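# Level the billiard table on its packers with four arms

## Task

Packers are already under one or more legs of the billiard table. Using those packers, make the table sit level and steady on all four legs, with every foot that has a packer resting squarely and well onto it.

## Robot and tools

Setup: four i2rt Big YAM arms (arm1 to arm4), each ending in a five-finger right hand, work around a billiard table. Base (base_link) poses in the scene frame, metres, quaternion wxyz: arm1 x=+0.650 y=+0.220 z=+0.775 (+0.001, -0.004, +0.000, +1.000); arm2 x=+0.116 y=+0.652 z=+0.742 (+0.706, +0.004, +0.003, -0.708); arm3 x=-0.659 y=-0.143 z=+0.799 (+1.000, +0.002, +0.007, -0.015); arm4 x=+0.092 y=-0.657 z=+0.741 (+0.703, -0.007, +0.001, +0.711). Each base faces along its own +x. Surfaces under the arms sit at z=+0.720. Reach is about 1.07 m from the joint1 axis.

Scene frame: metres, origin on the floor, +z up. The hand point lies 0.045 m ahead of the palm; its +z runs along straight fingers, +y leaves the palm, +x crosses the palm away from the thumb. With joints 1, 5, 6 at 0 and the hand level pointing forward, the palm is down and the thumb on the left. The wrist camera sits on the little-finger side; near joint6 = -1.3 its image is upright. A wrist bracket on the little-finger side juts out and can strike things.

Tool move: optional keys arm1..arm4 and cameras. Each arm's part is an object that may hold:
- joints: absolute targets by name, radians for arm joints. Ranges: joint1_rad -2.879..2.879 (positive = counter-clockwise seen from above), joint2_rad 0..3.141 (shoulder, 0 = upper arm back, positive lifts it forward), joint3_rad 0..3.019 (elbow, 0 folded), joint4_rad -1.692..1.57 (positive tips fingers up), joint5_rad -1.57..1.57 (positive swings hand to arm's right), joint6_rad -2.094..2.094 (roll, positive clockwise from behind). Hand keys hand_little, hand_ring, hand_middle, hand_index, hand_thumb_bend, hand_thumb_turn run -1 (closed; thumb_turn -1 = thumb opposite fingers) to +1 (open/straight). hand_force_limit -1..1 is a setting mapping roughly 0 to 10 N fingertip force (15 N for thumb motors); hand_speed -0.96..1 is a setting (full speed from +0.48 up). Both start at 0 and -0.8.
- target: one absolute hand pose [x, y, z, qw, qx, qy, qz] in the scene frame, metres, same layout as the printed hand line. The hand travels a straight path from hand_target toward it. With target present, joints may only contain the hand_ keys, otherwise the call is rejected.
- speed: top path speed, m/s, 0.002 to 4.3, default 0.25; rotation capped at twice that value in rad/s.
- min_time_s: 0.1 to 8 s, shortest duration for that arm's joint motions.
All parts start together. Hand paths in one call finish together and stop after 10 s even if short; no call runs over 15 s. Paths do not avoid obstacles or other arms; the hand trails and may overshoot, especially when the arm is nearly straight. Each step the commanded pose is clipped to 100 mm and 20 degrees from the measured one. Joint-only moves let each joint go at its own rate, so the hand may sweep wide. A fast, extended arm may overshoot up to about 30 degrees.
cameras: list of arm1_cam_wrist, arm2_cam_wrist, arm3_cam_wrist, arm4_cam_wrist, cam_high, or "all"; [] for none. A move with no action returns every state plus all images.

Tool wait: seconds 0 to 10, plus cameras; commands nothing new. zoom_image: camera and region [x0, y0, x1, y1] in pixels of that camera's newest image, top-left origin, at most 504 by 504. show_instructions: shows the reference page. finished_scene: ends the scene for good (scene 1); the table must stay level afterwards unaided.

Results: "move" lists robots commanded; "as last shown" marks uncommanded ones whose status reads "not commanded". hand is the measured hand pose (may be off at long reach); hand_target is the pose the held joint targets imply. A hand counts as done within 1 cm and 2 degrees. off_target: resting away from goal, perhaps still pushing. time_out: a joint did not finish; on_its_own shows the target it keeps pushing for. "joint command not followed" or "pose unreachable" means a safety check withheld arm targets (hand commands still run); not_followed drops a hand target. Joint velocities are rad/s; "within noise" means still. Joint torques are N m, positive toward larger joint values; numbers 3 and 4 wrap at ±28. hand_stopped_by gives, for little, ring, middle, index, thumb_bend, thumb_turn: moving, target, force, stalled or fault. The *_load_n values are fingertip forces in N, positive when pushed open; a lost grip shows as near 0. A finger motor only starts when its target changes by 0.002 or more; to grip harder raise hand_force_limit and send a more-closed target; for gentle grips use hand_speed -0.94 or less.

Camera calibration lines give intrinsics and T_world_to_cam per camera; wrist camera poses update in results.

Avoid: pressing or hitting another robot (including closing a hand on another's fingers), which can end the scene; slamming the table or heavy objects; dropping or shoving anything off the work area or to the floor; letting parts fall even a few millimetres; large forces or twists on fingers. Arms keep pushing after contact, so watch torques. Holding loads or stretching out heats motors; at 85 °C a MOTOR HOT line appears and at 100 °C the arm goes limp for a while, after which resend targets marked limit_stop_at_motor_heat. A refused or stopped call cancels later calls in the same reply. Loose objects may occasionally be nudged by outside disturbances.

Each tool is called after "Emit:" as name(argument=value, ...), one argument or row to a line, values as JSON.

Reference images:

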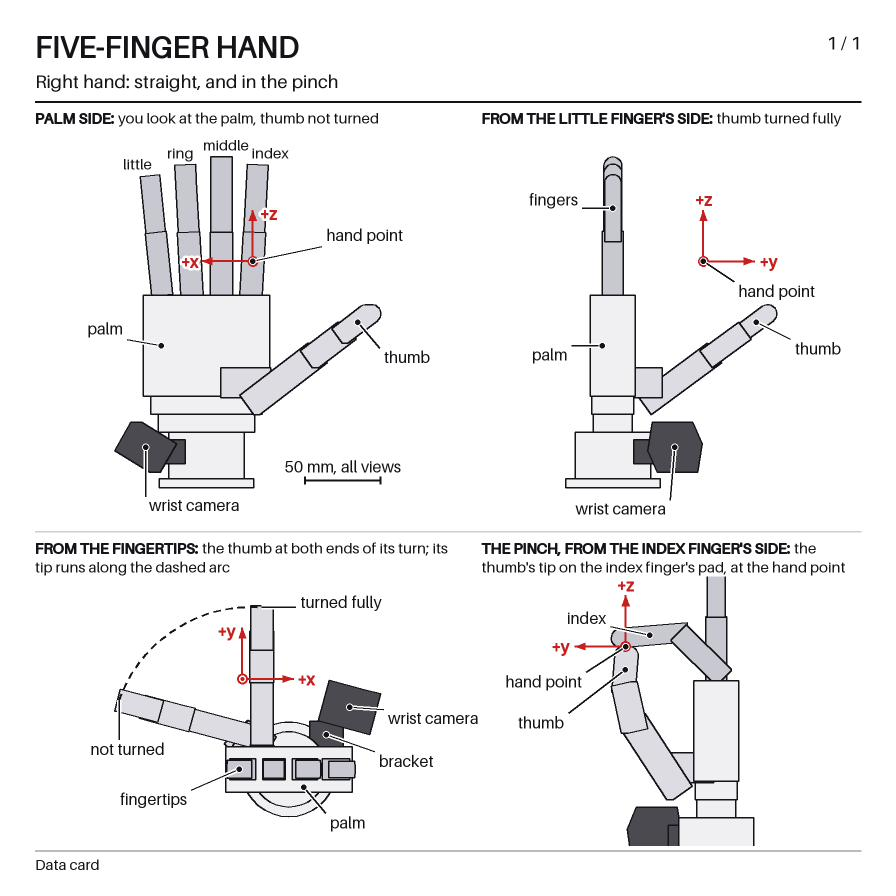

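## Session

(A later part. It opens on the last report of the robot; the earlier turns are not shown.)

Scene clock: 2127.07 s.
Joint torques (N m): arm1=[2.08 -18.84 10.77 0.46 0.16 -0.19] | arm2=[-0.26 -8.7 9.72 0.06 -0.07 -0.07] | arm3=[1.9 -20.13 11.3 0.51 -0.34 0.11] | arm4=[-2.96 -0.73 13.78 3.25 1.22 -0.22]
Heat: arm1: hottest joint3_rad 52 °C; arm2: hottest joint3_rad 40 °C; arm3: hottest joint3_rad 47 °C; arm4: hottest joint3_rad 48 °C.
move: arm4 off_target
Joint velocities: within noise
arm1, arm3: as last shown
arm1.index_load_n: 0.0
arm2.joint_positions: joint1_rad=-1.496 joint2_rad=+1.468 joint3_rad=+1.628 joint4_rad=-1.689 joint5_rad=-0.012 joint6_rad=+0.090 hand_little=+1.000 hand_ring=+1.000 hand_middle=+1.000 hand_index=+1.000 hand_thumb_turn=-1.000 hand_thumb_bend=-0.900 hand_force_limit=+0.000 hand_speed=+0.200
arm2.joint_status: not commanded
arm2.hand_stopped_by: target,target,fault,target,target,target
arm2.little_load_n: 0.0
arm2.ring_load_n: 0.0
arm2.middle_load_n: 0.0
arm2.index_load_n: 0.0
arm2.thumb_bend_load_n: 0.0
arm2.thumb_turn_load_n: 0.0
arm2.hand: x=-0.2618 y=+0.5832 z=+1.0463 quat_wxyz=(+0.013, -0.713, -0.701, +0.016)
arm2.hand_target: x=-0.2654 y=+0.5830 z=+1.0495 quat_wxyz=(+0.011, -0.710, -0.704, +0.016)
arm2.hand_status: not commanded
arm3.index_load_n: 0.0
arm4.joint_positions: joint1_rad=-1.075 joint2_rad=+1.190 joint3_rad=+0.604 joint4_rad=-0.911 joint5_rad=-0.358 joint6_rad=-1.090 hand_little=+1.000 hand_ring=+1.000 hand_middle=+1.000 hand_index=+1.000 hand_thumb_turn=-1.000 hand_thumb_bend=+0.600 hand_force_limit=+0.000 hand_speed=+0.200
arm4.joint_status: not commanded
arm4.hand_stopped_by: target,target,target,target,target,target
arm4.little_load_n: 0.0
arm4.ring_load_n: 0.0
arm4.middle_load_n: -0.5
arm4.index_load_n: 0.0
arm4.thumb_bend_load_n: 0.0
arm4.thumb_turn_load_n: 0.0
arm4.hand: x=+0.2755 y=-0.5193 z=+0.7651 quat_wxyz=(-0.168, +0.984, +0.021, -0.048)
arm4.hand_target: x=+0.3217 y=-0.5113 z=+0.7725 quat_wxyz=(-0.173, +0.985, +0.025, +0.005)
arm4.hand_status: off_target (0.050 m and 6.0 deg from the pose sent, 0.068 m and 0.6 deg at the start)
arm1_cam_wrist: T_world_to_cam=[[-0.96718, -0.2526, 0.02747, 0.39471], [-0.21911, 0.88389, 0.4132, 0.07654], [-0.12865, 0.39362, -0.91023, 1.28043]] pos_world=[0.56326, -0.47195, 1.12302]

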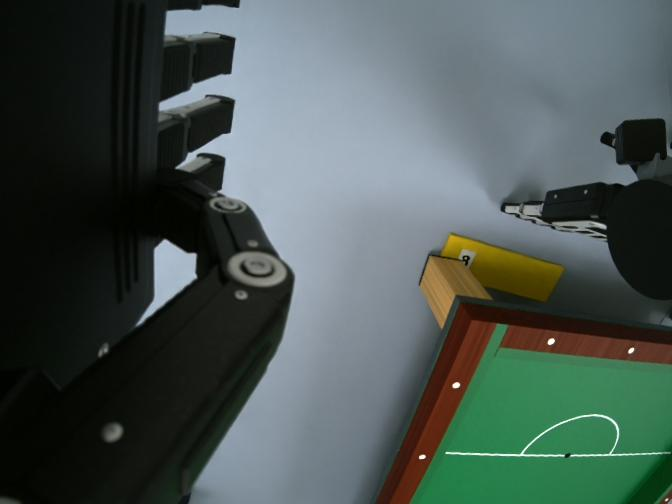

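Emit:
move(
  arm4={"target": [0.275, -0.52, 0.80, -0.1736, 0.9845, 0.0258, 0.0045], "speed": 0.1},
)

Emit:
move(
  arm4={"target": [0.325, -0.52, 0.795, -0.1736, 0.9845, 0.0258, 0.0045], "speed": 0.1},
)

Emit:
move(
  arm4={"target": [0.325, -0.515, 0.768, -0.1736, 0.9845, 0.0258, 0.0045], "speed": 0.06},
)

Emit:
move(
  arm4={"target": [0.325, -0.480, 0.765, -0.1736, 0.9845, 0.0258, 0.0045], "speed": 0.05},
  cameras=["arm1_cam_wrist"],
)

Emit:
zoom_image(
  camera="arm1_cam_wrist",
  region=[390, 180, 590, 320],
)

Scene clock: 2131.27 s.
Joint torques (N m): arm1=[2.08 -18.78 10.76 0.46 0.16 -0.19] | arm2=[-0.15 -8.59 9.51 -0.05 -0.1 -0.06] | arm3=[1.73 -20.01 11.26 0.44 -0.36 0.09] | arm4=[0.56 -2.78 10.15 0.42 -0.07 0.17]
Heat: arm1: hottest joint3_rad 52 °C; arm2: hottest joint3_rad 40 °C; arm3: hottest joint3_rad 47 °C; arm4: hottest joint3_rad 48 °C.
move: arm4 done
Joint velocities: within noise
arm1, arm2: as last shown
arm3.joint_positions: joint1_rad=+0.826 joint2_rad=+2.353 joint3_rad=+2.640 joint4_rad=-1.695 joint5_rad=+0.001 joint6_rad=+0.646 hand_little=-0.700 hand_ring=-0.700 hand_middle=-0.700 hand_index=-0.700 hand_thumb_turn=-1.000 hand_thumb_bend=+0.600 hand_force_limit=+0.000 hand_speed=+0.200
arm3.joint_status: not commanded
arm3.hand_stopped_by: target,target,target,target,target,target
arm3.little_load_n: 0.0
arm3.ring_load_n: 0.0
arm3.middle_load_n: 0.0
arm3.index_load_n: 0.0
arm3.thumb_bend_load_n: 0.0
arm3.thumb_turn_load_n: 0.0
arm3.hand: x=-0.1975 y=+0.4113 z=+0.9846 quat_wxyz=(-0.078, +0.756, -0.650, -0.001)
arm3.hand_target: x=-0.2008 y=+0.4190 z=+0.9994 quat_wxyz=(-0.092, +0.753, -0.651, -0.002)
arm3.hand_status: not commanded
arm4.joint_positions: joint1_rad=-1.058 joint2_rad=+1.029 joint3_rad=+0.605 joint4_rad=-0.960 joint5_rad=-0.315 joint6_rad=-1.070 hand_little=+1.000 hand_ring=+1.000 hand_middle=+1.000 hand_index=+1.000 hand_thumb_turn=-1.000 hand_thumb_bend=+0.600 hand_force_limit=+0.000 hand_speed=+0.200
arm4.joint_status: not commanded
arm4.hand_stopped_by: target,target,target,target,target,target
arm4.little_load_n: 0.0
arm4.ring_load_n: 0.0
arm4.middle_load_n: 0.0
arm4.index_load_n: 0.0
arm4.thumb_bend_load_n: 0.0
arm4.thumb_turn_load_n: 0.5
arm4.hand: x=+0.2772 y=-0.5219 z=+0.7984 quat_wxyz=(-0.176, +0.984, +0.027, +0.008)
arm4.hand_target: x=+0.2750 y=-0.5200 z=+0.8000 quat_wxyz=(-0.174, +0.984, +0.026, +0.004)
arm4.hand_status: done (0.003 m and 0.5 deg from the pose sent, 0.035 m and 6.0 deg at the start)
pictures: none

Scene clock: 2132.40 s.
Joint torques (N m): arm1=[2.14 -18.78 10.77 0.47 0.16 -0.19] | arm2=[-0.91 -8.94 9.66 0.12 -0.11 -0.05] | arm3=[1.9 -20.48 11.33 0.54 -0.35 0.1] | arm4=[-1.44 -3.08 12.64 1.07 -0.27 -0.11]
Heat: arm1: hottest joint3_rad 52 °C; arm2: hottest joint3_rad 40 °C; arm3: hottest joint3_rad 47 °C; arm4: hottest joint3_rad 48 °C.
move: arm4 off_target
Joint velocities: within noise
arm1, arm2, arm3: as last shown
arm4.joint_positions: joint1_rad=-1.124 joint2_rad=+1.172 joint3_rad=+0.661 joint4_rad=-0.944 joint5_rad=-0.325 joint6_rad=-1.134 hand_little=+1.000 hand_ring=+1.000 hand_middle=+1.000 hand_index=+1.000 hand_thumb_turn=-1.000 hand_thumb_bend=+0.600 hand_force_limit=+0.000 hand_speed=+0.200
arm4.joint_status: not commanded
arm4.hand_stopped_by: target,target,target,target,target,target
arm4.little_load_n: 0.0
arm4.ring_load_n: 0.0
arm4.middle_load_n: 0.0
arm4.index_load_n: 0.0
arm4.thumb_bend_load_n: 0.0
arm4.thumb_turn_load_n: 0.0
arm4.hand: x=+0.3050 y=-0.5267 z=+0.7854 quat_wxyz=(-0.165, +0.986, +0.021, -0.014)
arm4.hand_target: x=+0.3245 y=-0.5203 z=+0.7954 quat_wxyz=(-0.173, +0.984, +0.026, +0.005)
arm4.hand_status: off_target (0.023 m and 2.4 deg from the pose sent, 0.048 m and 0.5 deg at the start)
pictures: none

Scene clock: 2133.37 s.
Joint torques (N m): arm1=[2.14 -18.78 10.76 0.47 0.16 -0.19] | arm2=[-0.44 -9.47 9.59 -0.1 -0.12 -0.1] | arm3=[2.14 -20.25 11.32 0.47 -0.33 0.11] | arm4=[-0.44 -4.07 8.84 1.18 -0.18 0.01]
Heat: arm1: hottest joint3_rad 52 °C; arm2: hottest joint3_rad 40 °C; arm3: hottest joint3_rad 47 °C; arm4: hottest joint3_rad 48 °C.
move: arm4 done
Joint velocities: within noise
arm1, arm2, arm3: as last shown
arm3.thumb_turn_load_n: -0.5
arm4.joint_positions: joint1_rad=-1.124 joint2_rad=+1.226 joint3_rad=+0.661 joint4_rad=-0.846 joint5_rad=-0.325 joint6_rad=-1.134 hand_little=+1.000 hand_ring=+1.000 hand_middle=+1.000 hand_index=+1.000 hand_thumb_turn=-1.000 hand_thumb_bend=+0.600 hand_force_limit=+0.000 hand_speed=+0.200
arm4.joint_status: not commanded
arm4.hand_stopped_by: target,target,target,target,target,target
arm4.little_load_n: 0.0
arm4.ring_load_n: 0.0
arm4.middle_load_n: 0.0
arm4.index_load_n: 0.0
arm4.thumb_bend_load_n: 0.0
arm4.thumb_turn_load_n: 0.0
arm4.hand: x=+0.3248 y=-0.5171 z=+0.7711 quat_wxyz=(-0.174, +0.984, +0.025, +0.006)
arm4.hand_target: x=+0.3250 y=-0.5150 z=+0.7681 quat_wxyz=(-0.174, +0.984, +0.026, +0.004)
arm4.hand_status: done (0.004 m and 0.2 deg from the pose sent, 0.029 m and 2.4 deg at the start)
pictures: none

Scene clock: 2134.67 s.
Joint torques (N m): arm1=[2.08 -18.78 10.77 0.47 0.16 -0.19] | arm2=[-1.03 -9.82 9.59 -0.05 -0.07 -0.09] | arm3=[1.67 -20.13 11.3 0.36 -0.35 0.1] | arm4=[2.2 -3.19 11.19 1.47 -0.34 0.11]
Heat: arm1: hottest joint3_rad 52 °C; arm2: hottest joint3_rad 40 °C; arm3: hottest joint3_rad 47 °C; arm4: hottest joint3_rad 48 °C.
move: arm4 off_target
Joint velocities: within noise
arm1.joint_positions: joint1_rad=+1.520 joint2_rad=+2.118 joint3_rad=+2.374 joint4_rad=-1.696 joint5_rad=+0.025 joint6_rad=-1.626 hand_little=+1.000 hand_ring=+1.000 hand_middle=+1.000 hand_index=+1.000 hand_thumb_turn=-1.000 hand_thumb_bend=-0.900 hand_force_limit=+0.000 hand_speed=+0.200
arm1.joint_status: not commanded
arm1.hand_stopped_by: target,target,target,target,target,target
arm1.little_load_n: 0.0
arm1.ring_load_n: 0.0
arm1.middle_load_n: 0.0
arm1.index_load_n: 0.0
arm1.thumb_bend_load_n: 0.0
arm1.thumb_turn_load_n: 0.5
arm1.hand: x=+0.5471 y=-0.4299 z=+1.0211 quat_wxyz=(-0.054, -0.706, +0.705, -0.037)
arm1.hand_target: x=+0.5502 y=-0.4385 z=+1.0394 quat_wxyz=(-0.070, -0.712, +0.697, -0.050)
arm1.hand_status: not commanded
arm2, arm3: as last shown
arm3.thumb_turn_load_n: 0.5
arm4.joint_positions: joint1_rad=-1.041 joint2_rad=+1.255 joint3_rad=+0.663 joint4_rad=-0.806 joint5_rad=-0.304 joint6_rad=-1.041 hand_little=+1.000 hand_ring=+1.000 hand_middle=+1.000 hand_index=+1.000 hand_thumb_turn=-1.000 hand_thumb_bend=+0.600 hand_force_limit=+0.000 hand_speed=+0.200
arm4.joint_status: not commanded
arm4.hand_stopped_by: target,target,target,target,target,target
arm4.little_load_n: 0.0
arm4.ring_load_n: 0.0
arm4.middle_load_n: -3.5
arm4.index_load_n: -0.5
arm4.thumb_bend_load_n: 0.5
arm4.thumb_turn_load_n: 0.0
arm4.hand: x=+0.3166 y=-0.4950 z=+0.7644 quat_wxyz=(-0.168, +0.986, +0.020, +0.001)
arm4.hand_target: x=+0.3245 y=-0.4803 z=+0.7654 quat_wxyz=(-0.174, +0.984, +0.026, +0.004)
arm4.hand_status: off_target (0.017 m and 1.1 deg from the pose sent, 0.038 m and 0.2 deg at the start)
arm1_cam_wrist: T_world_to_cam=[[-0.96718, -0.2526, 0.02747, 0.39471], [-0.21911, 0.88389, 0.4132, 0.07654], [-0.12865, 0.39362, -0.91023, 1.28043]] pos_world=[0.56326, -0.47195, 1.12302]

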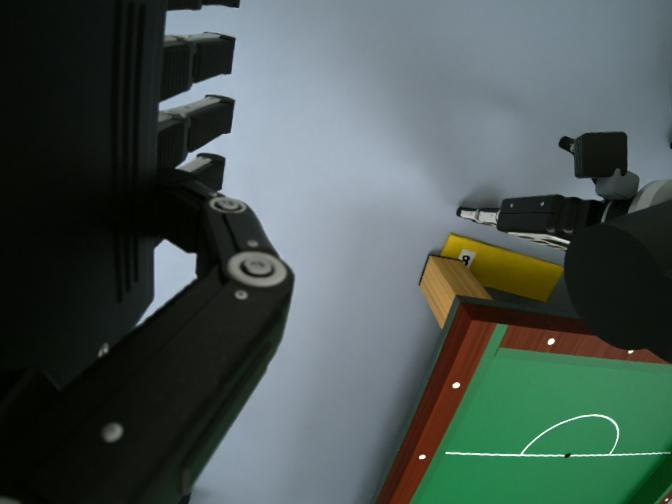

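Scaled by 2.520 from the camera's image (finer frame: 960x720).

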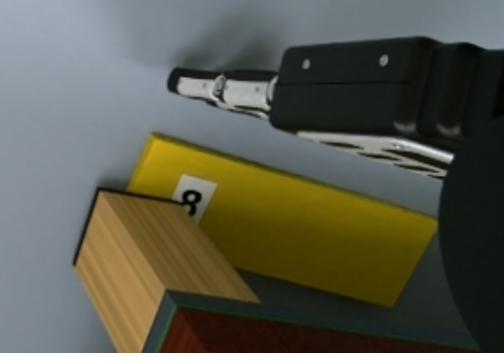

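Emit:
move(
  arm4={"target": [0.325, -0.495, 0.780, -0.1736, 0.9845, 0.0258, 0.0045], "speed": 0.06},
)

Emit:
move(
  arm4={"target": [0.325, -0.475, 0.771, -0.1736, 0.9845, 0.0258, 0.0045], "speed": 0.05},
  cameras=["arm1_cam_wrist"],
)

Emit:
zoom_image(
  camera="arm1_cam_wrist",
  region=[390, 180, 590, 320],
)

Scene clock: 2138.13 s.
Joint torques (N m): arm1=[2.08 -18.78 10.76 0.47 0.16 -0.19] | arm2=[-0.26 -8.53 9.66 0.17 -0.06 -0.05] | arm3=[1.79 -20.31 11.28 0.47 -0.35 0.12] | arm4=[-1.85 -5.13 11.59 0.4 -0.29 -0.21]
Heat: arm1: hottest joint3_rad 53 °C; arm2: hottest joint3_rad 40 °C; arm3: hottest joint3_rad 47 °C; arm4: hottest joint3_rad 49 °C.
move: arm4 off_target
Joint velocities: within noise
arm1, arm2, arm3: as last shown
arm1.index_load_n: -0.5
arm1.thumb_turn_load_n: 0.0
arm3.thumb_turn_load_n: 0.0
arm4.joint_positions: joint1_rad=-1.047 joint2_rad=+1.245 joint3_rad=+0.664 joint4_rad=-0.844 joint5_rad=-0.313 joint6_rad=-1.056 hand_little=+1.000 hand_ring=+1.000 hand_middle=+1.000 hand_index=+1.000 hand_thumb_turn=-1.000 hand_thumb_bend=+0.600 hand_force_limit=+0.000 hand_speed=+0.200
arm4.joint_status: not commanded
arm4.hand_stopped_by: target,target,target,target,target,target
arm4.little_load_n: 0.0
arm4.ring_load_n: 0.0
arm4.middle_load_n: 0.0
arm4.index_load_n: 0.0
arm4.thumb_bend_load_n: 0.0
arm4.thumb_turn_load_n: 0.0
arm4.hand: x=+0.3101 y=-0.4996 z=+0.7678 quat_wxyz=(-0.165, +0.986, +0.023, -0.011)
arm4.hand_target: x=+0.3247 y=-0.4951 z=+0.7800 quat_wxyz=(-0.173, +0.984, +0.026, +0.005)
arm4.hand_status: off_target (0.020 m and 2.0 deg from the pose sent, 0.018 m and 1.1 deg at the start)
pictures: none

Scene clock: 2139.17 s.
Joint torques (N m): arm1=[2.14 -18.78 10.76 0.47 0.16 -0.19] | arm2=[-0.73 -8.88 9.73 0.21 -0.1 -0.06] | arm3=[1.85 -20.72 11.34 0.49 -0.35 0.1] | arm4=[1.08 -3.78 12 1.31 -0.12 0.13]
Heat: arm1: hottest joint3_rad 53 °C; arm2: hottest joint3_rad 40 °C; arm3: hottest joint3_rad 47 °C; arm4: hottest joint3_rad 49 °C.
move: arm4 off_target
Joint velocities: within noise
arm1, arm2, arm3: as last shown
arm1.index_load_n: 0.0
arm2.little_load_n: 0.5
arm2.middle_load_n: 0.5
arm3.index_load_n: 0.5
arm4.joint_positions: joint1_rad=-1.016 joint2_rad=+1.263 joint3_rad=+0.668 joint4_rad=-0.812 joint5_rad=-0.308 joint6_rad=-1.026 hand_little=+1.000 hand_ring=+1.000 hand_middle=+1.000 hand_index=+1.000 hand_thumb_turn=-1.000 hand_thumb_bend=+0.600 hand_force_limit=+0.000 hand_speed=+0.200
arm4.joint_status: not commanded
arm4.hand_stopped_by: target,target,target,target,target,target
arm4.little_load_n: 0.0
arm4.ring_load_n: 0.0
arm4.middle_load_n: 0.0
arm4.index_load_n: 0.5
arm4.thumb_bend_load_n: 0.5
arm4.thumb_turn_load_n: 0.0
arm4.hand: x=+0.3111 y=-0.4882 z=+0.7643 quat_wxyz=(-0.167, +0.986, +0.024, -0.007)
arm4.hand_target: x=+0.3244 y=-0.4753 z=+0.7713 quat_wxyz=(-0.174, +0.984, +0.026, +0.004)
arm4.hand_status: off_target (0.020 m and 1.6 deg from the pose sent, 0.029 m and 2.0 deg at the start)
arm1_cam_wrist: T_world_to_cam=[[-0.96718, -0.2526, 0.02747, 0.39471], [-0.21911, 0.88389, 0.4132, 0.07654], [-0.12865, 0.39362, -0.91023, 1.28043]] pos_world=[0.56326, -0.47195, 1.12302]

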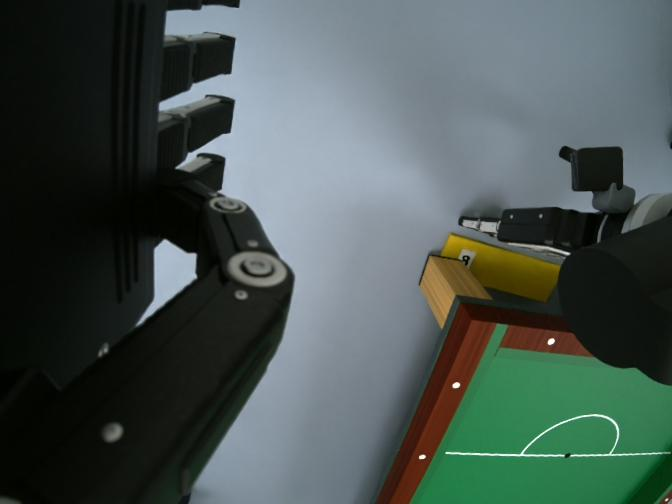

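Scaled by 2.520 from the camera's image (finer frame: 960x720).

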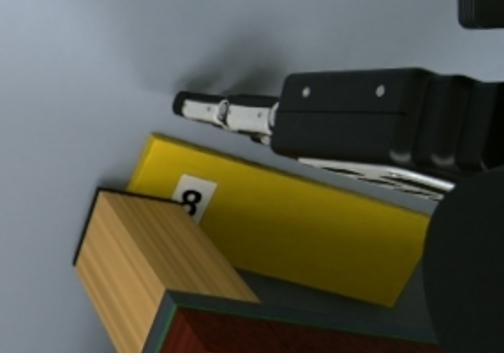

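Emit:
move(
  arm4={"target": [0.333, -0.455, 0.774, -0.1736, 0.9845, 0.0258, 0.0045], "speed": 0.05},
  cameras=["arm1_cam_wrist"],
)

Emit:
zoom_image(
  camera="arm1_cam_wrist",
  region=[390, 180, 590, 320],
)

Scene clock: 2142.13 s.
Joint torques (N m): arm1=[2.14 -18.73 10.76 0.46 0.16 -0.19] | arm2=[-0.38 -9.82 9.44 -0.01 -0.05 -0.1] | arm3=[1.61 -19.84 11.22 0.43 -0.34 0.1] | arm4=[0.5 -3.9 12.48 1.52 -0.23 0.16]
Heat: arm1: hottest joint3_rad 53 °C; arm2: hottest joint3_rad 40 °C; arm3: hottest joint3_rad 47 °C; arm4: hottest joint3_rad 50 °C.
move: arm4 off_target
Joint velocities: within noise
arm1, arm2, arm3: as last shown
arm2.little_load_n: 0.0
arm2.middle_load_n: 0.0
arm3.index_load_n: 0.0
arm3.thumb_bend_load_n: -0.5
arm4.joint_positions: joint1_rad=-0.980 joint2_rad=+1.301 joint3_rad=+0.708 joint4_rad=-0.814 joint5_rad=-0.297 joint6_rad=-0.988 hand_little=+1.000 hand_ring=+1.000 hand_middle=+1.000 hand_index=+1.000 hand_thumb_turn=-1.000 hand_thumb_bend=+0.600 hand_force_limit=+0.000 hand_speed=+0.200
arm4.joint_status: not commanded
arm4.hand_stopped_by: target,target,target,target,target,target
arm4.little_load_n: 0.0
arm4.ring_load_n: 0.0
arm4.middle_load_n: -3.0
arm4.index_load_n: 0.0
arm4.thumb_bend_load_n: 0.0
arm4.thumb_turn_load_n: 0.0
arm4.hand: x=+0.3159 y=-0.4728 z=+0.7663 quat_wxyz=(-0.162, +0.986, +0.023, -0.011)
arm4.hand_target: x=+0.3323 y=-0.4555 z=+0.7747 quat_wxyz=(-0.174, +0.984, +0.026, +0.004)
arm4.hand_status: off_target (0.026 m and 2.2 deg from the pose sent, 0.041 m and 1.5 deg at the start)
arm1_cam_wrist: T_world_to_cam=[[-0.96718, -0.2526, 0.02747, 0.39471], [-0.21911, 0.88389, 0.4132, 0.07654], [-0.12865, 0.39362, -0.91023, 1.28043]] pos_world=[0.56326, -0.47195, 1.12302]

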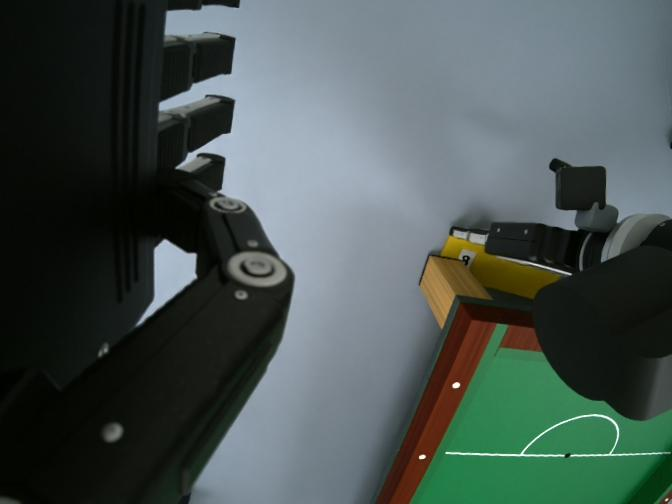

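Scaled by 2.520 from the camera's image (finer frame: 960x720).

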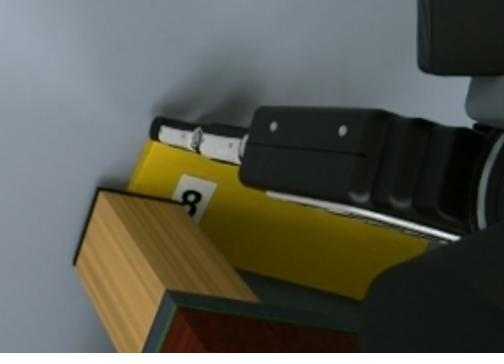

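Emit:
move(
  arm4={"target": [0.333, -0.438, 0.770, -0.1736, 0.9845, 0.0258, 0.0045], "speed": 0.05},
  cameras=["arm1_cam_wrist", "arm4_cam_wrist"],
)

Emit:
zoom_image(
  camera="arm1_cam_wrist",
  region=[390, 180, 590, 320],
)

Emit:
zoom_image(
  camera="arm4_cam_wrist",
  region=[120, 0, 320, 250],
)

Scene clock: 2148.67 s.
Joint torques (N m): arm1=[2.08 -18.78 10.76 0.47 0.16 -0.19] | arm2=[-0.67 -9.05 9.43 -0.13 -0.11 -0.07] | arm3=[2.08 -20.31 11.32 0.44 -0.33 0.11] | arm4=[2.73 -2.02 13.42 2.48 -0.65 0.17]
Heat: arm1: hottest joint3_rad 53 °C; arm2: hottest joint3_rad 40 °C; arm3: hottest joint3_rad 47 °C; arm4: hottest joint3_rad 51 °C.
move: arm4 off_target
Joint velocities: within noise
arm1, arm3: as last shown
arm1.index_load_n: 0.5
arm2.joint_positions: joint1_rad=-1.496 joint2_rad=+1.468 joint3_rad=+1.628 joint4_rad=-1.689 joint5_rad=-0.012 joint6_rad=+0.090 hand_little=+1.000 hand_ring=+1.000 hand_middle=+1.000 hand_index=+1.000 hand_thumb_turn=-1.000 hand_thumb_bend=-0.900 hand_force_limit=+0.000 hand_speed=+0.200
arm2.joint_status: not commanded
arm2.hand_stopped_by: target,target,fault,target,target,target
arm2.little_load_n: 0.0
arm2.ring_load_n: 0.0
arm2.middle_load_n: 0.0
arm2.index_load_n: 0.0
arm2.thumb_bend_load_n: 0.0
arm2.thumb_turn_load_n: 0.0
arm2.hand: x=-0.2618 y=+0.5832 z=+1.0463 quat_wxyz=(+0.013, -0.713, -0.701, +0.016)
arm2.hand_target: x=-0.2654 y=+0.5830 z=+1.0495 quat_wxyz=(+0.011, -0.710, -0.704, +0.016)
arm2.hand_status: not commanded
arm3.thumb_bend_load_n: 0.0
arm4.joint_positions: joint1_rad=-0.960 joint2_rad=+1.302 joint3_rad=+0.714 joint4_rad=-0.816 joint5_rad=-0.277 joint6_rad=-0.952 hand_little=+1.000 hand_ring=+1.000 hand_middle=+0.999 hand_index=+1.000 hand_thumb_turn=-1.000 hand_thumb_bend=+0.600 hand_force_limit=+0.000 hand_speed=+0.200
arm4.joint_status: not commanded
arm4.hand_stopped_by: target,target,target,target,target,target
arm4.little_load_n: 0.0
arm4.ring_load_n: -1.0
arm4.middle_load_n: -6.5
arm4.index_load_n: -1.0
arm4.thumb_bend_load_n: 0.0
arm4.thumb_turn_load_n: 0.0
arm4.hand: x=+0.3142 y=-0.4693 z=+0.7676 quat_wxyz=(-0.154, +0.988, +0.015, -0.008)
arm4.hand_target: x=+0.3313 y=-0.4395 z=+0.7719 quat_wxyz=(-0.174, +0.984, +0.026, +0.004)
arm4.hand_status: off_target (0.037 m and 3.0 deg from the pose sent, 0.039 m and 2.2 deg at the start)
arm1_cam_wrist: T_world_to_cam=[[-0.96718, -0.2526, 0.02747, 0.39471], [-0.21911, 0.88389, 0.4132, 0.07654], [-0.12865, 0.39362, -0.91023, 1.28043]] pos_world=[0.56326, -0.47195, 1.12302]
arm4_cam_wrist: T_world_to_cam=[[0.31286, -0.90802, -0.2786, -0.31269], [-0.81188, -0.4079, 0.41769, -0.25643], [-0.49291, 0.09551, -0.86482, 0.9722]] pos_world=[0.36885, -0.48138, 0.86078]

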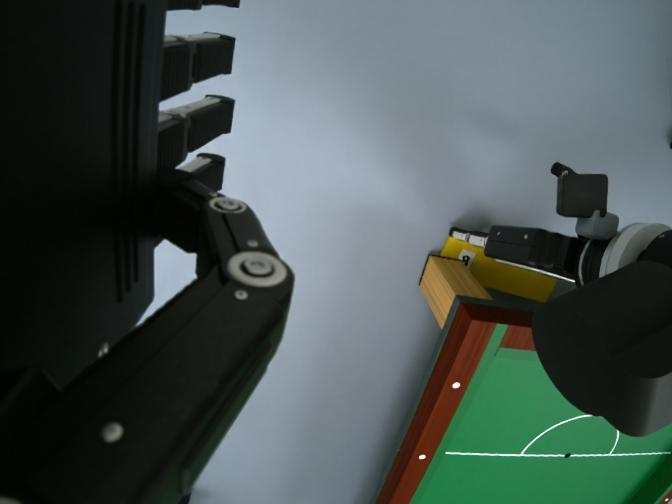

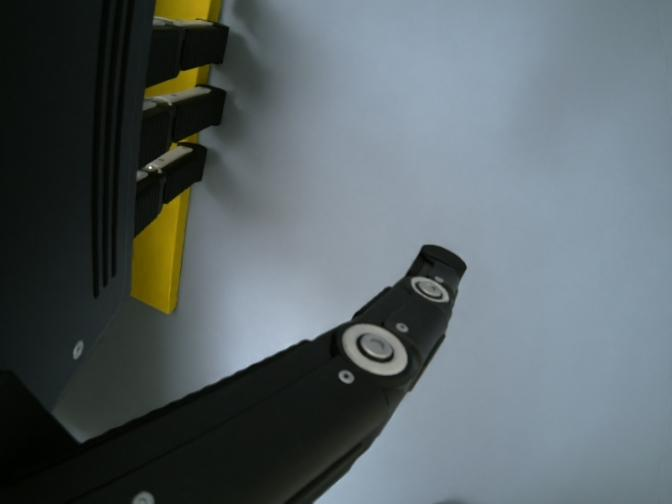

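Scaled by 2.520 from the camera's image (finer frame: 960x720).

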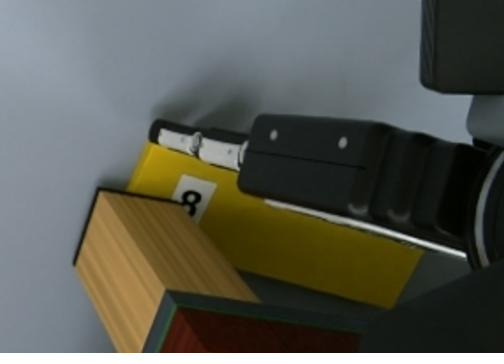

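Scaled by 2.016 from the camera's image (finer frame: 960x720).

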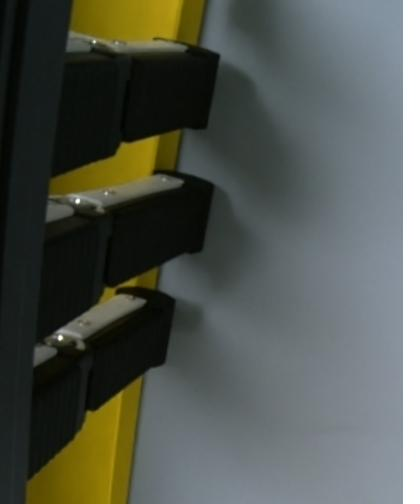

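Emit:
move(
  arm4={"target": [0.338, -0.425, 0.768, -0.1734, 0.9832, 0.0544, 0.0096], "speed": 0.05},
  cameras=["arm1_cam_wrist"],
)

Emit:
zoom_image(
  camera="arm1_cam_wrist",
  region=[390, 180, 590, 320],
)

Scene clock: 2151.47 s.
Joint torques (N m): arm1=[2.14 -18.78 10.77 0.47 0.16 -0.19] | arm2=[-0.79 -9.93 9.5 0.06 -0.12 -0.08] | arm3=[1.73 -20.19 11.26 0.47 -0.34 0.11] | arm4=[3.55 -1.79 13.96 3.26 -1.15 -0.11]
Heat: arm1: hottest joint3_rad 53 °C; arm2: hottest joint3_rad 40 °C; arm3: hottest joint3_rad 47 °C; arm4: hottest joint3_rad 51 °C.
move: arm4 off_target
Joint velocities: within noise
arm1, arm2: as last shown
arm1.index_load_n: 0.0
arm3.joint_positions: joint1_rad=+0.826 joint2_rad=+2.353 joint3_rad=+2.640 joint4_rad=-1.695 joint5_rad=+0.001 joint6_rad=+0.646 hand_little=-0.700 hand_ring=-0.700 hand_middle=-0.700 hand_index=-0.700 hand_thumb_turn=-1.000 hand_thumb_bend=+0.600 hand_force_limit=+0.000 hand_speed=+0.200
arm3.joint_status: not commanded
arm3.hand_stopped_by: target,target,target,target,target,target
arm3.little_load_n: 0.0
arm3.ring_load_n: 0.0
arm3.middle_load_n: 0.0
arm3.index_load_n: 0.0
arm3.thumb_bend_load_n: 0.0
arm3.thumb_turn_load_n: 0.0
arm3.hand: x=-0.1975 y=+0.4113 z=+0.9846 quat_wxyz=(-0.078, +0.756, -0.650, -0.001)
arm3.hand_target: x=-0.2008 y=+0.4190 z=+0.9994 quat_wxyz=(-0.092, +0.753, -0.651, -0.002)
arm3.hand_status: not commanded
arm4.joint_positions: joint1_rad=-0.942 joint2_rad=+1.311 joint3_rad=+0.728 joint4_rad=-0.830 joint5_rad=-0.257 joint6_rad=-0.952 hand_little=+1.000 hand_ring=+1.000 hand_middle=+0.999 hand_index=+1.000 hand_thumb_turn=-1.000 hand_thumb_bend=+0.600 hand_force_limit=+0.000 hand_speed=+0.200
arm4.joint_status: not commanded
arm4.hand_stopped_by: target,target,target,target,target,target
arm4.little_load_n: -0.5
arm4.ring_load_n: -3.0
arm4.middle_load_n: -8.0
arm4.index_load_n: -1.5
arm4.thumb_bend_load_n: 0.0
arm4.thumb_turn_load_n: 0.0
arm4.hand: x=+0.3149 y=-0.4672 z=+0.7692 quat_wxyz=(-0.143, +0.989, +0.022, -0.007)
arm4.hand_target: x=+0.3350 y=-0.4278 z=+0.7716 quat_wxyz=(-0.174, +0.983, +0.055, +0.009)
arm4.hand_status: off_target (0.048 m and 5.5 deg from the pose sent, 0.050 m and 5.5 deg at the start)
arm1_cam_wrist: T_world_to_cam=[[-0.96718, -0.2526, 0.02747, 0.39471], [-0.21911, 0.88389, 0.4132, 0.07654], [-0.12865, 0.39362, -0.91023, 1.28043]] pos_world=[0.56326, -0.47195, 1.12302]

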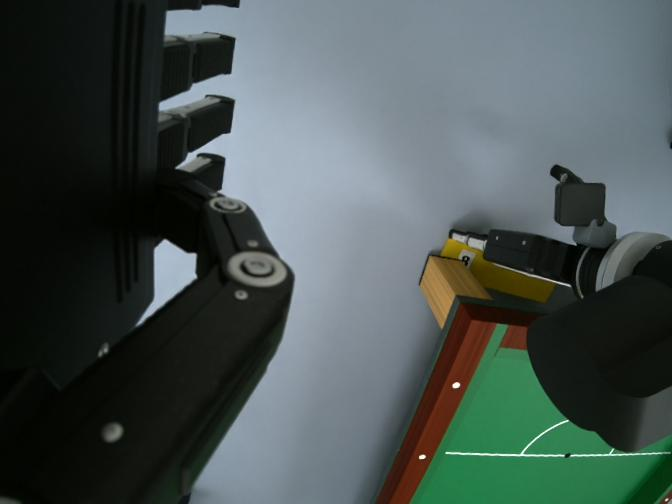

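Scaled by 2.520 from the camera's image (finer frame: 960x720).

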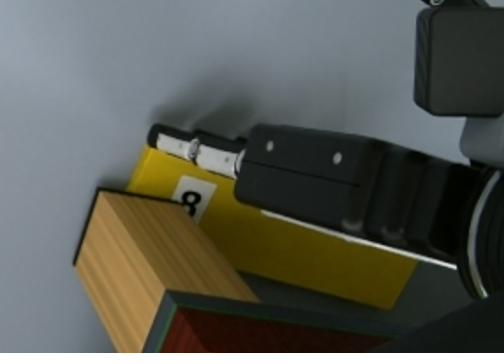

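Emit:
move(
  arm4={"target": [0.340, -0.405, 0.766, -0.1734, 0.9832, 0.0544, 0.0096], "speed": 0.05},
  cameras=["arm1_cam_wrist"],
)

Emit:
zoom_image(
  camera="arm1_cam_wrist",
  region=[390, 180, 590, 320],
)

Scene clock: 2153.90 s.
Joint torques (N m): arm1=[2.14 -18.73 10.76 0.46 0.16 -0.19] | arm2=[-0.62 -9.82 9.68 -0.02 -0.11 -0.06] | arm3=[1.96 -20.54 11.25 0.5 -0.34 0.1] | arm4=[4.84 -1.2 14.65 4.26 -1.75 0.16]
Heat: arm1: hottest joint3_rad 53 °C; arm2: hottest joint3_rad 40 °C; arm3: hottest joint3_rad 47 °C; arm4: hottest joint3_rad 51 °C.
move: arm4 off_target
Joint velocities: within noise
arm1, arm2, arm3: as last shown
arm4.joint_positions: joint1_rad=-0.918 joint2_rad=+1.328 joint3_rad=+0.750 joint4_rad=-0.848 joint5_rad=-0.234 joint6_rad=-0.941 hand_little=+1.000 hand_ring=+0.999 hand_middle=+0.999 hand_index=+1.000 hand_thumb_turn=-1.000 hand_thumb_bend=+0.600 hand_force_limit=+0.000 hand_speed=+0.200
arm4.joint_status: not commanded
arm4.hand_stopped_by: target,target,target,target,target,target
arm4.little_load_n: 0.0
arm4.ring_load_n: -5.0
arm4.middle_load_n: -12.0
arm4.index_load_n: -2.5
arm4.thumb_bend_load_n: 0.0
arm4.thumb_turn_load_n: 0.0
arm4.hand: x=+0.3157 y=-0.4625 z=+0.7714 quat_wxyz=(-0.131, +0.991, +0.027, -0.008)
arm4.hand_target: x=+0.3353 y=-0.4100 z=+0.7722 quat_wxyz=(-0.174, +0.983, +0.055, +0.008)
arm4.hand_status: off_target (0.063 m and 6.2 deg from the pose sent, 0.067 m and 5.4 deg at the start)
arm1_cam_wrist: T_world_to_cam=[[-0.96718, -0.2526, 0.02747, 0.39471], [-0.21911, 0.88389, 0.4132, 0.07654], [-0.12865, 0.39362, -0.91023, 1.28043]] pos_world=[0.56326, -0.47195, 1.12302]

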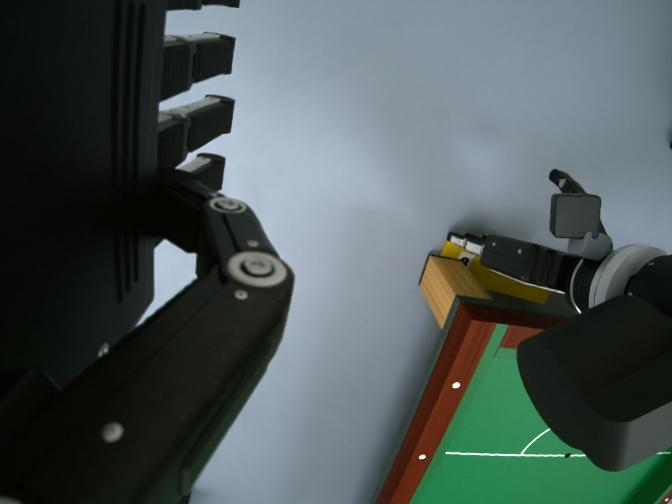

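Scaled by 2.520 from the camera's image (finer frame: 960x720).

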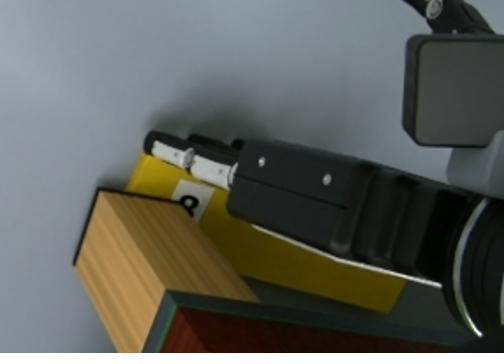

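Emit:
move(
  arm4={"target": [0.32, -0.50, 0.79, -0.1734, 0.9832, 0.0544, 0.0096], "speed": 0.1},
  cameras=["arm1_cam_wrist"],
)

Emit:
zoom_image(
  camera="arm1_cam_wrist",
  region=[390, 180, 590, 320],
)

Scene clock: 2157.77 s.
Joint torques (N m): arm1=[2.14 -18.78 10.76 0.46 0.16 -0.19] | arm2=[-0.62 -9 9.69 0.13 -0.11 -0.08] | arm3=[1.73 -20.25 11.38 0.61 -0.33 0.1] | arm4=[-0.91 -4.48 8.68 0.55 -0.21 -0.15]
Heat: arm1: hottest joint3_rad 53 °C; arm2: hottest joint3_rad 40 °C; arm3: hottest joint3_rad 47 °C; arm4: hottest joint3_rad 51 °C.
move: arm4 done
Joint velocities: within noise
arm1, arm2, arm3: as last shown
arm1.little_load_n: -0.5
arm4.joint_positions: joint1_rad=-1.047 joint2_rad=+1.199 joint3_rad=+0.702 joint4_rad=-0.883 joint5_rad=-0.313 joint6_rad=-1.110 hand_little=+1.000 hand_ring=+1.000 hand_middle=+1.000 hand_index=+1.000 hand_thumb_turn=-1.000 hand_thumb_bend=+0.600 hand_force_limit=+0.000 hand_speed=+0.200
arm4.joint_status: not commanded
arm4.hand_stopped_by: target,target,target,target,target,target
arm4.little_load_n: 0.0
arm4.ring_load_n: 0.0
arm4.middle_load_n: 0.0
arm4.index_load_n: 0.0
arm4.thumb_bend_load_n: 0.0
arm4.thumb_turn_load_n: 0.0
arm4.hand: x=+0.3231 y=-0.4949 z=+0.7915 quat_wxyz=(-0.176, +0.983, +0.053, +0.013)
arm4.hand_target: x=+0.3199 y=-0.4998 z=+0.7900 quat_wxyz=(-0.173, +0.983, +0.054, +0.010)
arm4.hand_status: done (0.006 m and 0.5 deg from the pose sent, 0.042 m and 6.3 deg at the start)
arm1_cam_wrist: T_world_to_cam=[[-0.96718, -0.2526, 0.02747, 0.39471], [-0.21911, 0.88389, 0.4132, 0.07654], [-0.12865, 0.39362, -0.91023, 1.28043]] pos_world=[0.56326, -0.47195, 1.12302]

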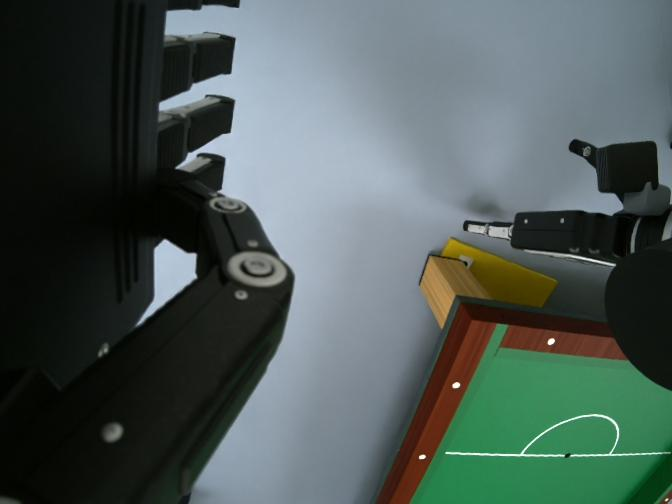

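Scaled by 2.520 from the camera's image (finer frame: 960x720).

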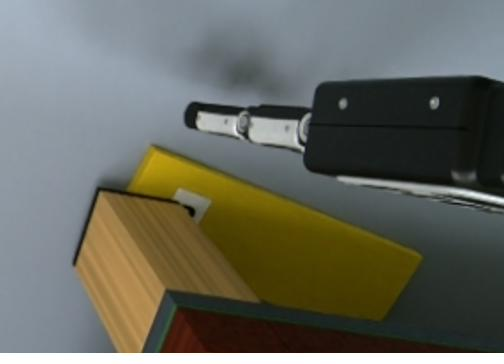

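Emit:
move(
  arm4={"target": [0.22, -0.50, 0.90, -0.1736, 0.9845, 0.0258, 0.0045], "speed": 0.2},
)

Emit:
move(
  arm4={"target": [0.16, -0.45, 0.90, 0.0309, 0.7064, -0.6533, -0.2706], "speed": 0.3, "joints": {"hand_little": -1, "hand_ring": -1, "hand_middle": -0.4}},
)

Emit:
move(
  arm4={"target": [0.16, -0.415, 0.83, 0.0309, 0.7064, -0.6533, -0.2706], "speed": 0.15},
)

Emit:
move(
  arm4={"target": [0.165, -0.406, 0.797, 0.0309, 0.7064, -0.6533, -0.2706], "speed": 0.08},
  cameras=["arm1_cam_wrist", "arm4_cam_wrist"],
)

Emit:
zoom_image(
  camera="arm1_cam_wrist",
  region=[390, 200, 650, 340],
)

Scene clock: 2166.67 s.
Joint torques (N m): arm1=[2.08 -18.78 10.77 0.47 0.16 -0.19] | arm2=[-0.38 -9.05 9.59 0.01 -0.11 -0.06] | arm3=[1.38 -20.13 11.3 0.43 -0.32 0.1] | arm4=[-0.03 -0.62 14.61 0.62 -0.04 0.16]
Heat: arm1: hottest joint3_rad 53 °C; arm2: hottest joint3_rad 40 °C; arm3: hottest joint3_rad 47 °C; arm4: hottest joint3_rad 51 °C.
move: arm4 off_target
Joint velocities: within noise
arm1.joint_positions: joint1_rad=+1.520 joint2_rad=+2.118 joint3_rad=+2.374 joint4_rad=-1.696 joint5_rad=+0.025 joint6_rad=-1.626 hand_little=+1.000 hand_ring=+1.000 hand_middle=+1.000 hand_index=+1.000 hand_thumb_turn=-1.000 hand_thumb_bend=-0.900 hand_force_limit=+0.000 hand_speed=+0.200
arm1.joint_status: not commanded
arm1.hand_stopped_by: target,target,target,target,target,target
arm1.little_load_n: 0.0
arm1.ring_load_n: 0.0
arm1.middle_load_n: 0.0
arm1.index_load_n: -0.5
arm1.thumb_bend_load_n: 0.5
arm1.thumb_turn_load_n: 0.0
arm1.hand: x=+0.5471 y=-0.4299 z=+1.0211 quat_wxyz=(-0.054, -0.706, +0.705, -0.037)
arm1.hand_target: x=+0.5502 y=-0.4385 z=+1.0394 quat_wxyz=(-0.070, -0.712, +0.697, -0.050)
arm1.hand_status: not commanded
arm2, arm3: as last shown
arm4.joint_positions: joint1_rad=-0.854 joint2_rad=+0.824 joint3_rad=+0.725 joint4_rad=-1.263 joint5_rad=-0.273 joint6_rad=-0.861 hand_little=+1.000 hand_ring=+1.000 hand_middle=+1.000 hand_index=+1.000 hand_thumb_turn=-1.000 hand_thumb_bend=+0.600 hand_force_limit=+0.000 hand_speed=+0.200
arm4.joint_status: not commanded
arm4.hand_stopped_by: target,target,target,target,target,target
arm4.little_load_n: 0.0
arm4.ring_load_n: 0.0
arm4.middle_load_n: 0.0
arm4.index_load_n: 0.0
arm4.thumb_bend_load_n: 0.0
arm4.thumb_turn_load_n: 0.0
arm4.hand: x=+0.2133 y=-0.5098 z=+0.8827 quat_wxyz=(-0.164, +0.986, +0.025, -0.007)
arm4.hand_target: x=+0.2197 y=-0.5003 z=+0.8995 quat_wxyz=(-0.174, +0.984, +0.026, +0.004)
arm4.hand_status: off_target (0.021 m and 1.7 deg from the pose sent, 0.150 m and 3.3 deg at the start)
pictures: none

Scene clock: 2170.30 s.
Joint torques (N m): arm1=[2.14 -18.78 10.77 0.47 0.15 -0.19] | arm2=[-0.32 -9.88 9.48 0.21 -0.11 -0.12] | arm3=[1.73 -20.01 11.29 0.46 -0.34 0.13] | arm4=[-1.9 -2.73 8.27 -0.29 -0.44 0.17]
Heat: arm1: hottest joint3_rad 53 °C; arm2: hottest joint3_rad 40 °C; arm3: hottest joint3_rad 47 °C; arm4: hottest joint3_rad 51 °C.
move: arm4 done
Joint velocities: within noise
arm1, arm2, arm3: as last shown
arm1.index_load_n: 0.0
arm1.thumb_bend_load_n: 0.0
arm3.ring_load_n: 0.5
arm4.joint_positions: joint1_rad=-1.032 joint2_rad=+1.076 joint3_rad=+0.723 joint4_rad=-1.439 joint5_rad=-0.517 joint6_rad=+0.384 hand_little=-1.000 hand_ring=-1.000 hand_middle=-0.400 hand_index=+1.000 hand_thumb_turn=-1.000 hand_thumb_bend=+0.600 hand_force_limit=+0.000 hand_speed=+0.200
arm4.joint_status: all done
arm4.hand_stopped_by: target,target,target,target,target,target
arm4.little_load_n: 0.0
arm4.ring_load_n: 0.0
arm4.middle_load_n: 0.0
arm4.index_load_n: 0.0
arm4.thumb_bend_load_n: 0.0
arm4.thumb_turn_load_n: 0.0
arm4.hand: x=+0.1614 y=-0.4478 z=+0.9013 quat_wxyz=(+0.023, +0.717, -0.644, -0.268)
arm4.hand_target: x=+0.1600 y=-0.4500 z=+0.9000 quat_wxyz=(+0.031, +0.706, -0.653, -0.271)
arm4.hand_status: done (0.003 m and 1.9 deg from the pose sent, 0.082 m and 94.8 deg at the start)
pictures: none

Scene clock: 2171.57 s.
Joint torques (N m): arm1=[2.08 -18.78 10.77 0.49 0.16 -0.19] | arm2=[-0.03 -8 9.48 0.1 -0.08 -0.11] | arm3=[1.96 -20.13 11.37 0.49 -0.35 0.11] | arm4=[0.44 -3.08 7.36 0.77 -0.46 0.12]
Heat: arm1: hottest joint3_rad 53 °C; arm2: hottest joint3_rad 40 °C; arm3: hottest joint3_rad 47 °C; arm4: hottest joint3_rad 51 °C.
move: arm4 done
Joint velocities: within noise
arm1, arm2, arm3: as last shown
arm3.little_load_n: 0.5
arm3.ring_load_n: 0.0
arm4.joint_positions: joint1_rad=-0.936 joint2_rad=+1.228 joint3_rad=+0.632 joint4_rad=-1.142 joint5_rad=-0.541 joint6_rad=+0.519 hand_little=-1.000 hand_ring=-1.000 hand_middle=-0.400 hand_index=+1.000 hand_thumb_turn=-1.000 hand_thumb_bend=+0.600 hand_force_limit=+0.000 hand_speed=+0.200
arm4.joint_status: not commanded
arm4.hand_stopped_by: target,target,target,target,target,target
arm4.little_load_n: 0.0
arm4.ring_load_n: 0.0
arm4.middle_load_n: 0.0
arm4.index_load_n: 0.0
arm4.thumb_bend_load_n: -0.5
arm4.thumb_turn_load_n: 0.0
arm4.hand: x=+0.1638 y=-0.4158 z=+0.8330 quat_wxyz=(+0.026, +0.708, -0.652, -0.270)
arm4.hand_target: x=+0.1601 y=-0.4151 z=+0.8301 quat_wxyz=(+0.031, +0.706, -0.653, -0.271)
arm4.hand_status: done (0.005 m and 0.6 deg from the pose sent, 0.078 m and 1.9 deg at the start)
pictures: none

Scene clock: 2172.57 s.
Joint torques (N m): arm1=[2.2 -18.73 10.78 0.46 0.16 -0.19] | arm2=[-1.55 -9.58 9.52 0.06 -0.09 -0.11] | arm3=[1.73 -20.37 11.22 0.5 -0.37 0.11] | arm4=[0.67 -3.49 6.64 0.43 -0.5 0.19]
Heat: arm1: hottest joint3_rad 53 °C; arm2: hottest joint3_rad 40 °C; arm3: hottest joint3_rad 47 °C; arm4: hottest joint3_rad 51 °C.
move: arm4 done
Joint velocities: within noise
arm1, arm2, arm3: as last shown
arm1.thumb_bend_load_n: 0.5
arm1.thumb_turn_load_n: -0.5
arm3.little_load_n: 0.0
arm4.joint_positions: joint1_rad=-0.920 joint2_rad=+1.323 joint3_rad=+0.608 joint4_rad=-1.009 joint5_rad=-0.543 joint6_rad=+0.538 hand_little=-1.000 hand_ring=-1.000 hand_middle=-0.400 hand_index=+1.000 hand_thumb_turn=-1.000 hand_thumb_bend=+0.600 hand_force_limit=+0.000 hand_speed=+0.200
arm4.joint_status: not commanded
arm4.hand_stopped_by: target,target,target,target,target,target
arm4.little_load_n: -0.5
arm4.ring_load_n: 0.0
arm4.middle_load_n: 0.0
arm4.index_load_n: 0.0
arm4.thumb_bend_load_n: 0.0
arm4.thumb_turn_load_n: 0.0
arm4.hand: x=+0.1700 y=-0.4064 z=+0.8007 quat_wxyz=(+0.024, +0.708, -0.653, -0.269)
arm4.hand_target: x=+0.1651 y=-0.4062 z=+0.7971 quat_wxyz=(+0.031, +0.706, -0.653, -0.271)
arm4.hand_status: done (0.006 m and 0.8 deg from the pose sent, 0.037 m and 0.6 deg at the start)
arm1_cam_wrist: T_world_to_cam=[[-0.96718, -0.2526, 0.02747, 0.39471], [-0.21911, 0.88389, 0.4132, 0.07654], [-0.12865, 0.39362, -0.91023, 1.28043]] pos_world=[0.56326, -0.47195, 1.12302]
arm4_cam_wrist: T_world_to_cam=[[-0.86417, -0.41575, 0.28349, -0.25122], [-0.01244, 0.58085, 0.81392, -0.41294], [-0.50305, 0.69983, -0.50712, 0.88459]] pos_world=[0.22276, -0.48366, 0.85592]

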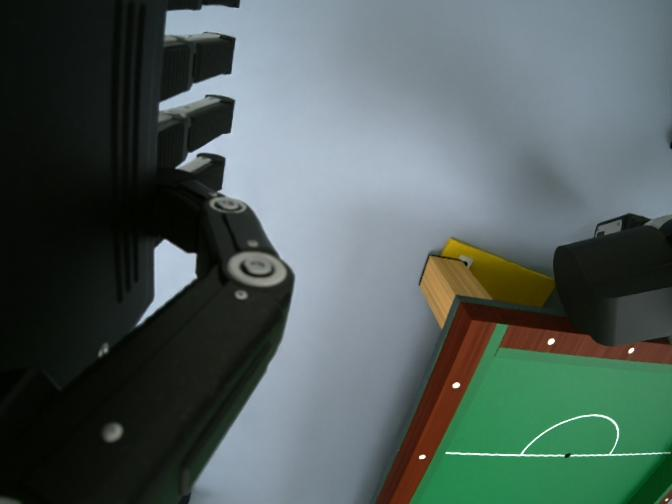

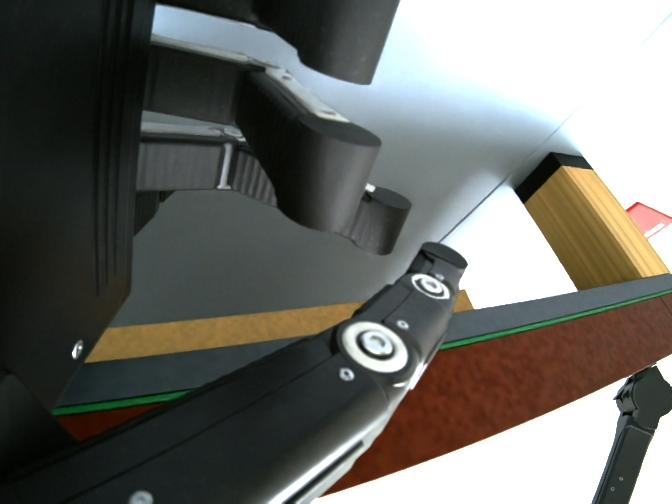

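Scaled by 1.938 from the camera's image (finer frame: 960x720).

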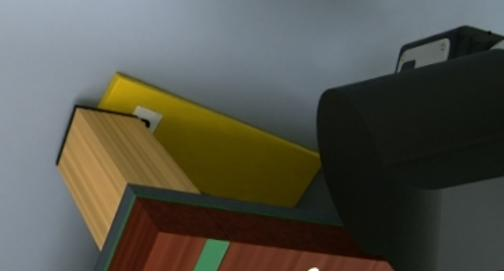

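Emit:
move(
  arm4={"target": [0.205, -0.406, 0.795, 0.0309, 0.7064, -0.6533, -0.2706], "speed": 0.05},
  cameras=["arm1_cam_wrist"],
)

Emit:
zoom_image(
  camera="arm1_cam_wrist",
  region=[390, 200, 650, 340],
)

Scene clock: 2175.57 s.
Joint torques (N m): arm1=[2.08 -18.78 10.74 0.46 0.16 -0.19] | arm2=[-1.38 -9.11 9.81 0.09 -0.04 -0.03] | arm3=[1.61 -20.25 11.33 0.57 -0.36 0.09] | arm4=[-2.67 -4.25 10 0.28 0.36 -0.04]
Heat: arm1: hottest joint3_rad 53 °C; arm2: hottest joint3_rad 40 °C; arm3: hottest joint3_rad 47 °C; arm4: hottest joint3_rad 51 °C.
move: arm4 off_target
Joint velocities: within noise
arm1, arm3: as last shown
arm1.index_load_n: 0.5
arm1.thumb_bend_load_n: 0.0
arm1.thumb_turn_load_n: 0.0
arm2.joint_positions: joint1_rad=-1.496 joint2_rad=+1.468 joint3_rad=+1.628 joint4_rad=-1.689 joint5_rad=-0.012 joint6_rad=+0.090 hand_little=+1.000 hand_ring=+1.000 hand_middle=+1.000 hand_index=+1.000 hand_thumb_turn=-1.000 hand_thumb_bend=-0.900 hand_force_limit=+0.000 hand_speed=+0.200
arm2.joint_status: not commanded
arm2.hand_stopped_by: target,target,fault,target,target,target
arm2.little_load_n: 0.0
arm2.ring_load_n: 0.0
arm2.middle_load_n: 0.0
arm2.index_load_n: 0.0
arm2.thumb_bend_load_n: 0.0
arm2.thumb_turn_load_n: 0.0
arm2.hand: x=-0.2618 y=+0.5832 z=+1.0463 quat_wxyz=(+0.013, -0.713, -0.701, +0.016)
arm2.hand_target: x=-0.2654 y=+0.5830 z=+1.0495 quat_wxyz=(+0.011, -0.710, -0.704, +0.016)
arm2.hand_status: not commanded
arm3.index_load_n: 0.5
arm3.thumb_turn_load_n: -0.5
arm4.joint_positions: joint1_rad=-0.971 joint2_rad=+1.412 joint3_rad=+0.651 joint4_rad=-1.040 joint5_rad=-0.551 joint6_rad=+0.463 hand_little=-1.000 hand_ring=-1.000 hand_middle=-0.400 hand_index=+1.000 hand_thumb_turn=-1.000 hand_thumb_bend=+0.600 hand_force_limit=+0.000 hand_speed=+0.200
arm4.joint_status: not commanded
arm4.hand_stopped_by: target,target,target,target,target,target
arm4.little_load_n: 0.0
arm4.ring_load_n: 0.0
arm4.middle_load_n: 0.0
arm4.index_load_n: -4.5
arm4.thumb_bend_load_n: 0.0
arm4.thumb_turn_load_n: 0.0
arm4.hand: x=+0.1858 y=-0.4103 z=+0.7953 quat_wxyz=(+0.042, +0.705, -0.649, -0.282)
arm4.hand_target: x=+0.2046 y=-0.4063 z=+0.7953 quat_wxyz=(+0.031, +0.706, -0.654, -0.271)
arm4.hand_status: off_target (0.020 m and 1.8 deg from the pose sent, 0.035 m and 0.8 deg at the start)
arm1_cam_wrist: T_world_to_cam=[[-0.96718, -0.2526, 0.02747, 0.39471], [-0.21911, 0.88389, 0.4132, 0.07654], [-0.12865, 0.39362, -0.91023, 1.28043]] pos_world=[0.56326, -0.47195, 1.12302]

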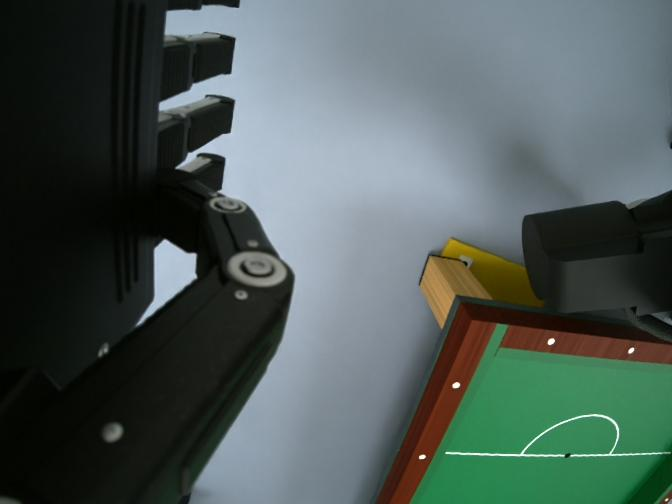

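Scaled by 1.938 from the camera's image (finer frame: 960x720).

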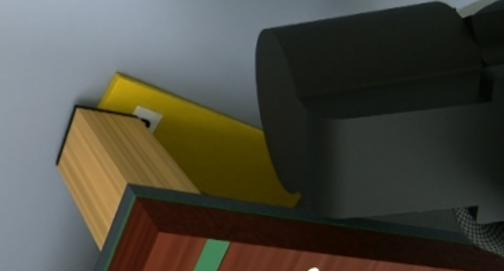

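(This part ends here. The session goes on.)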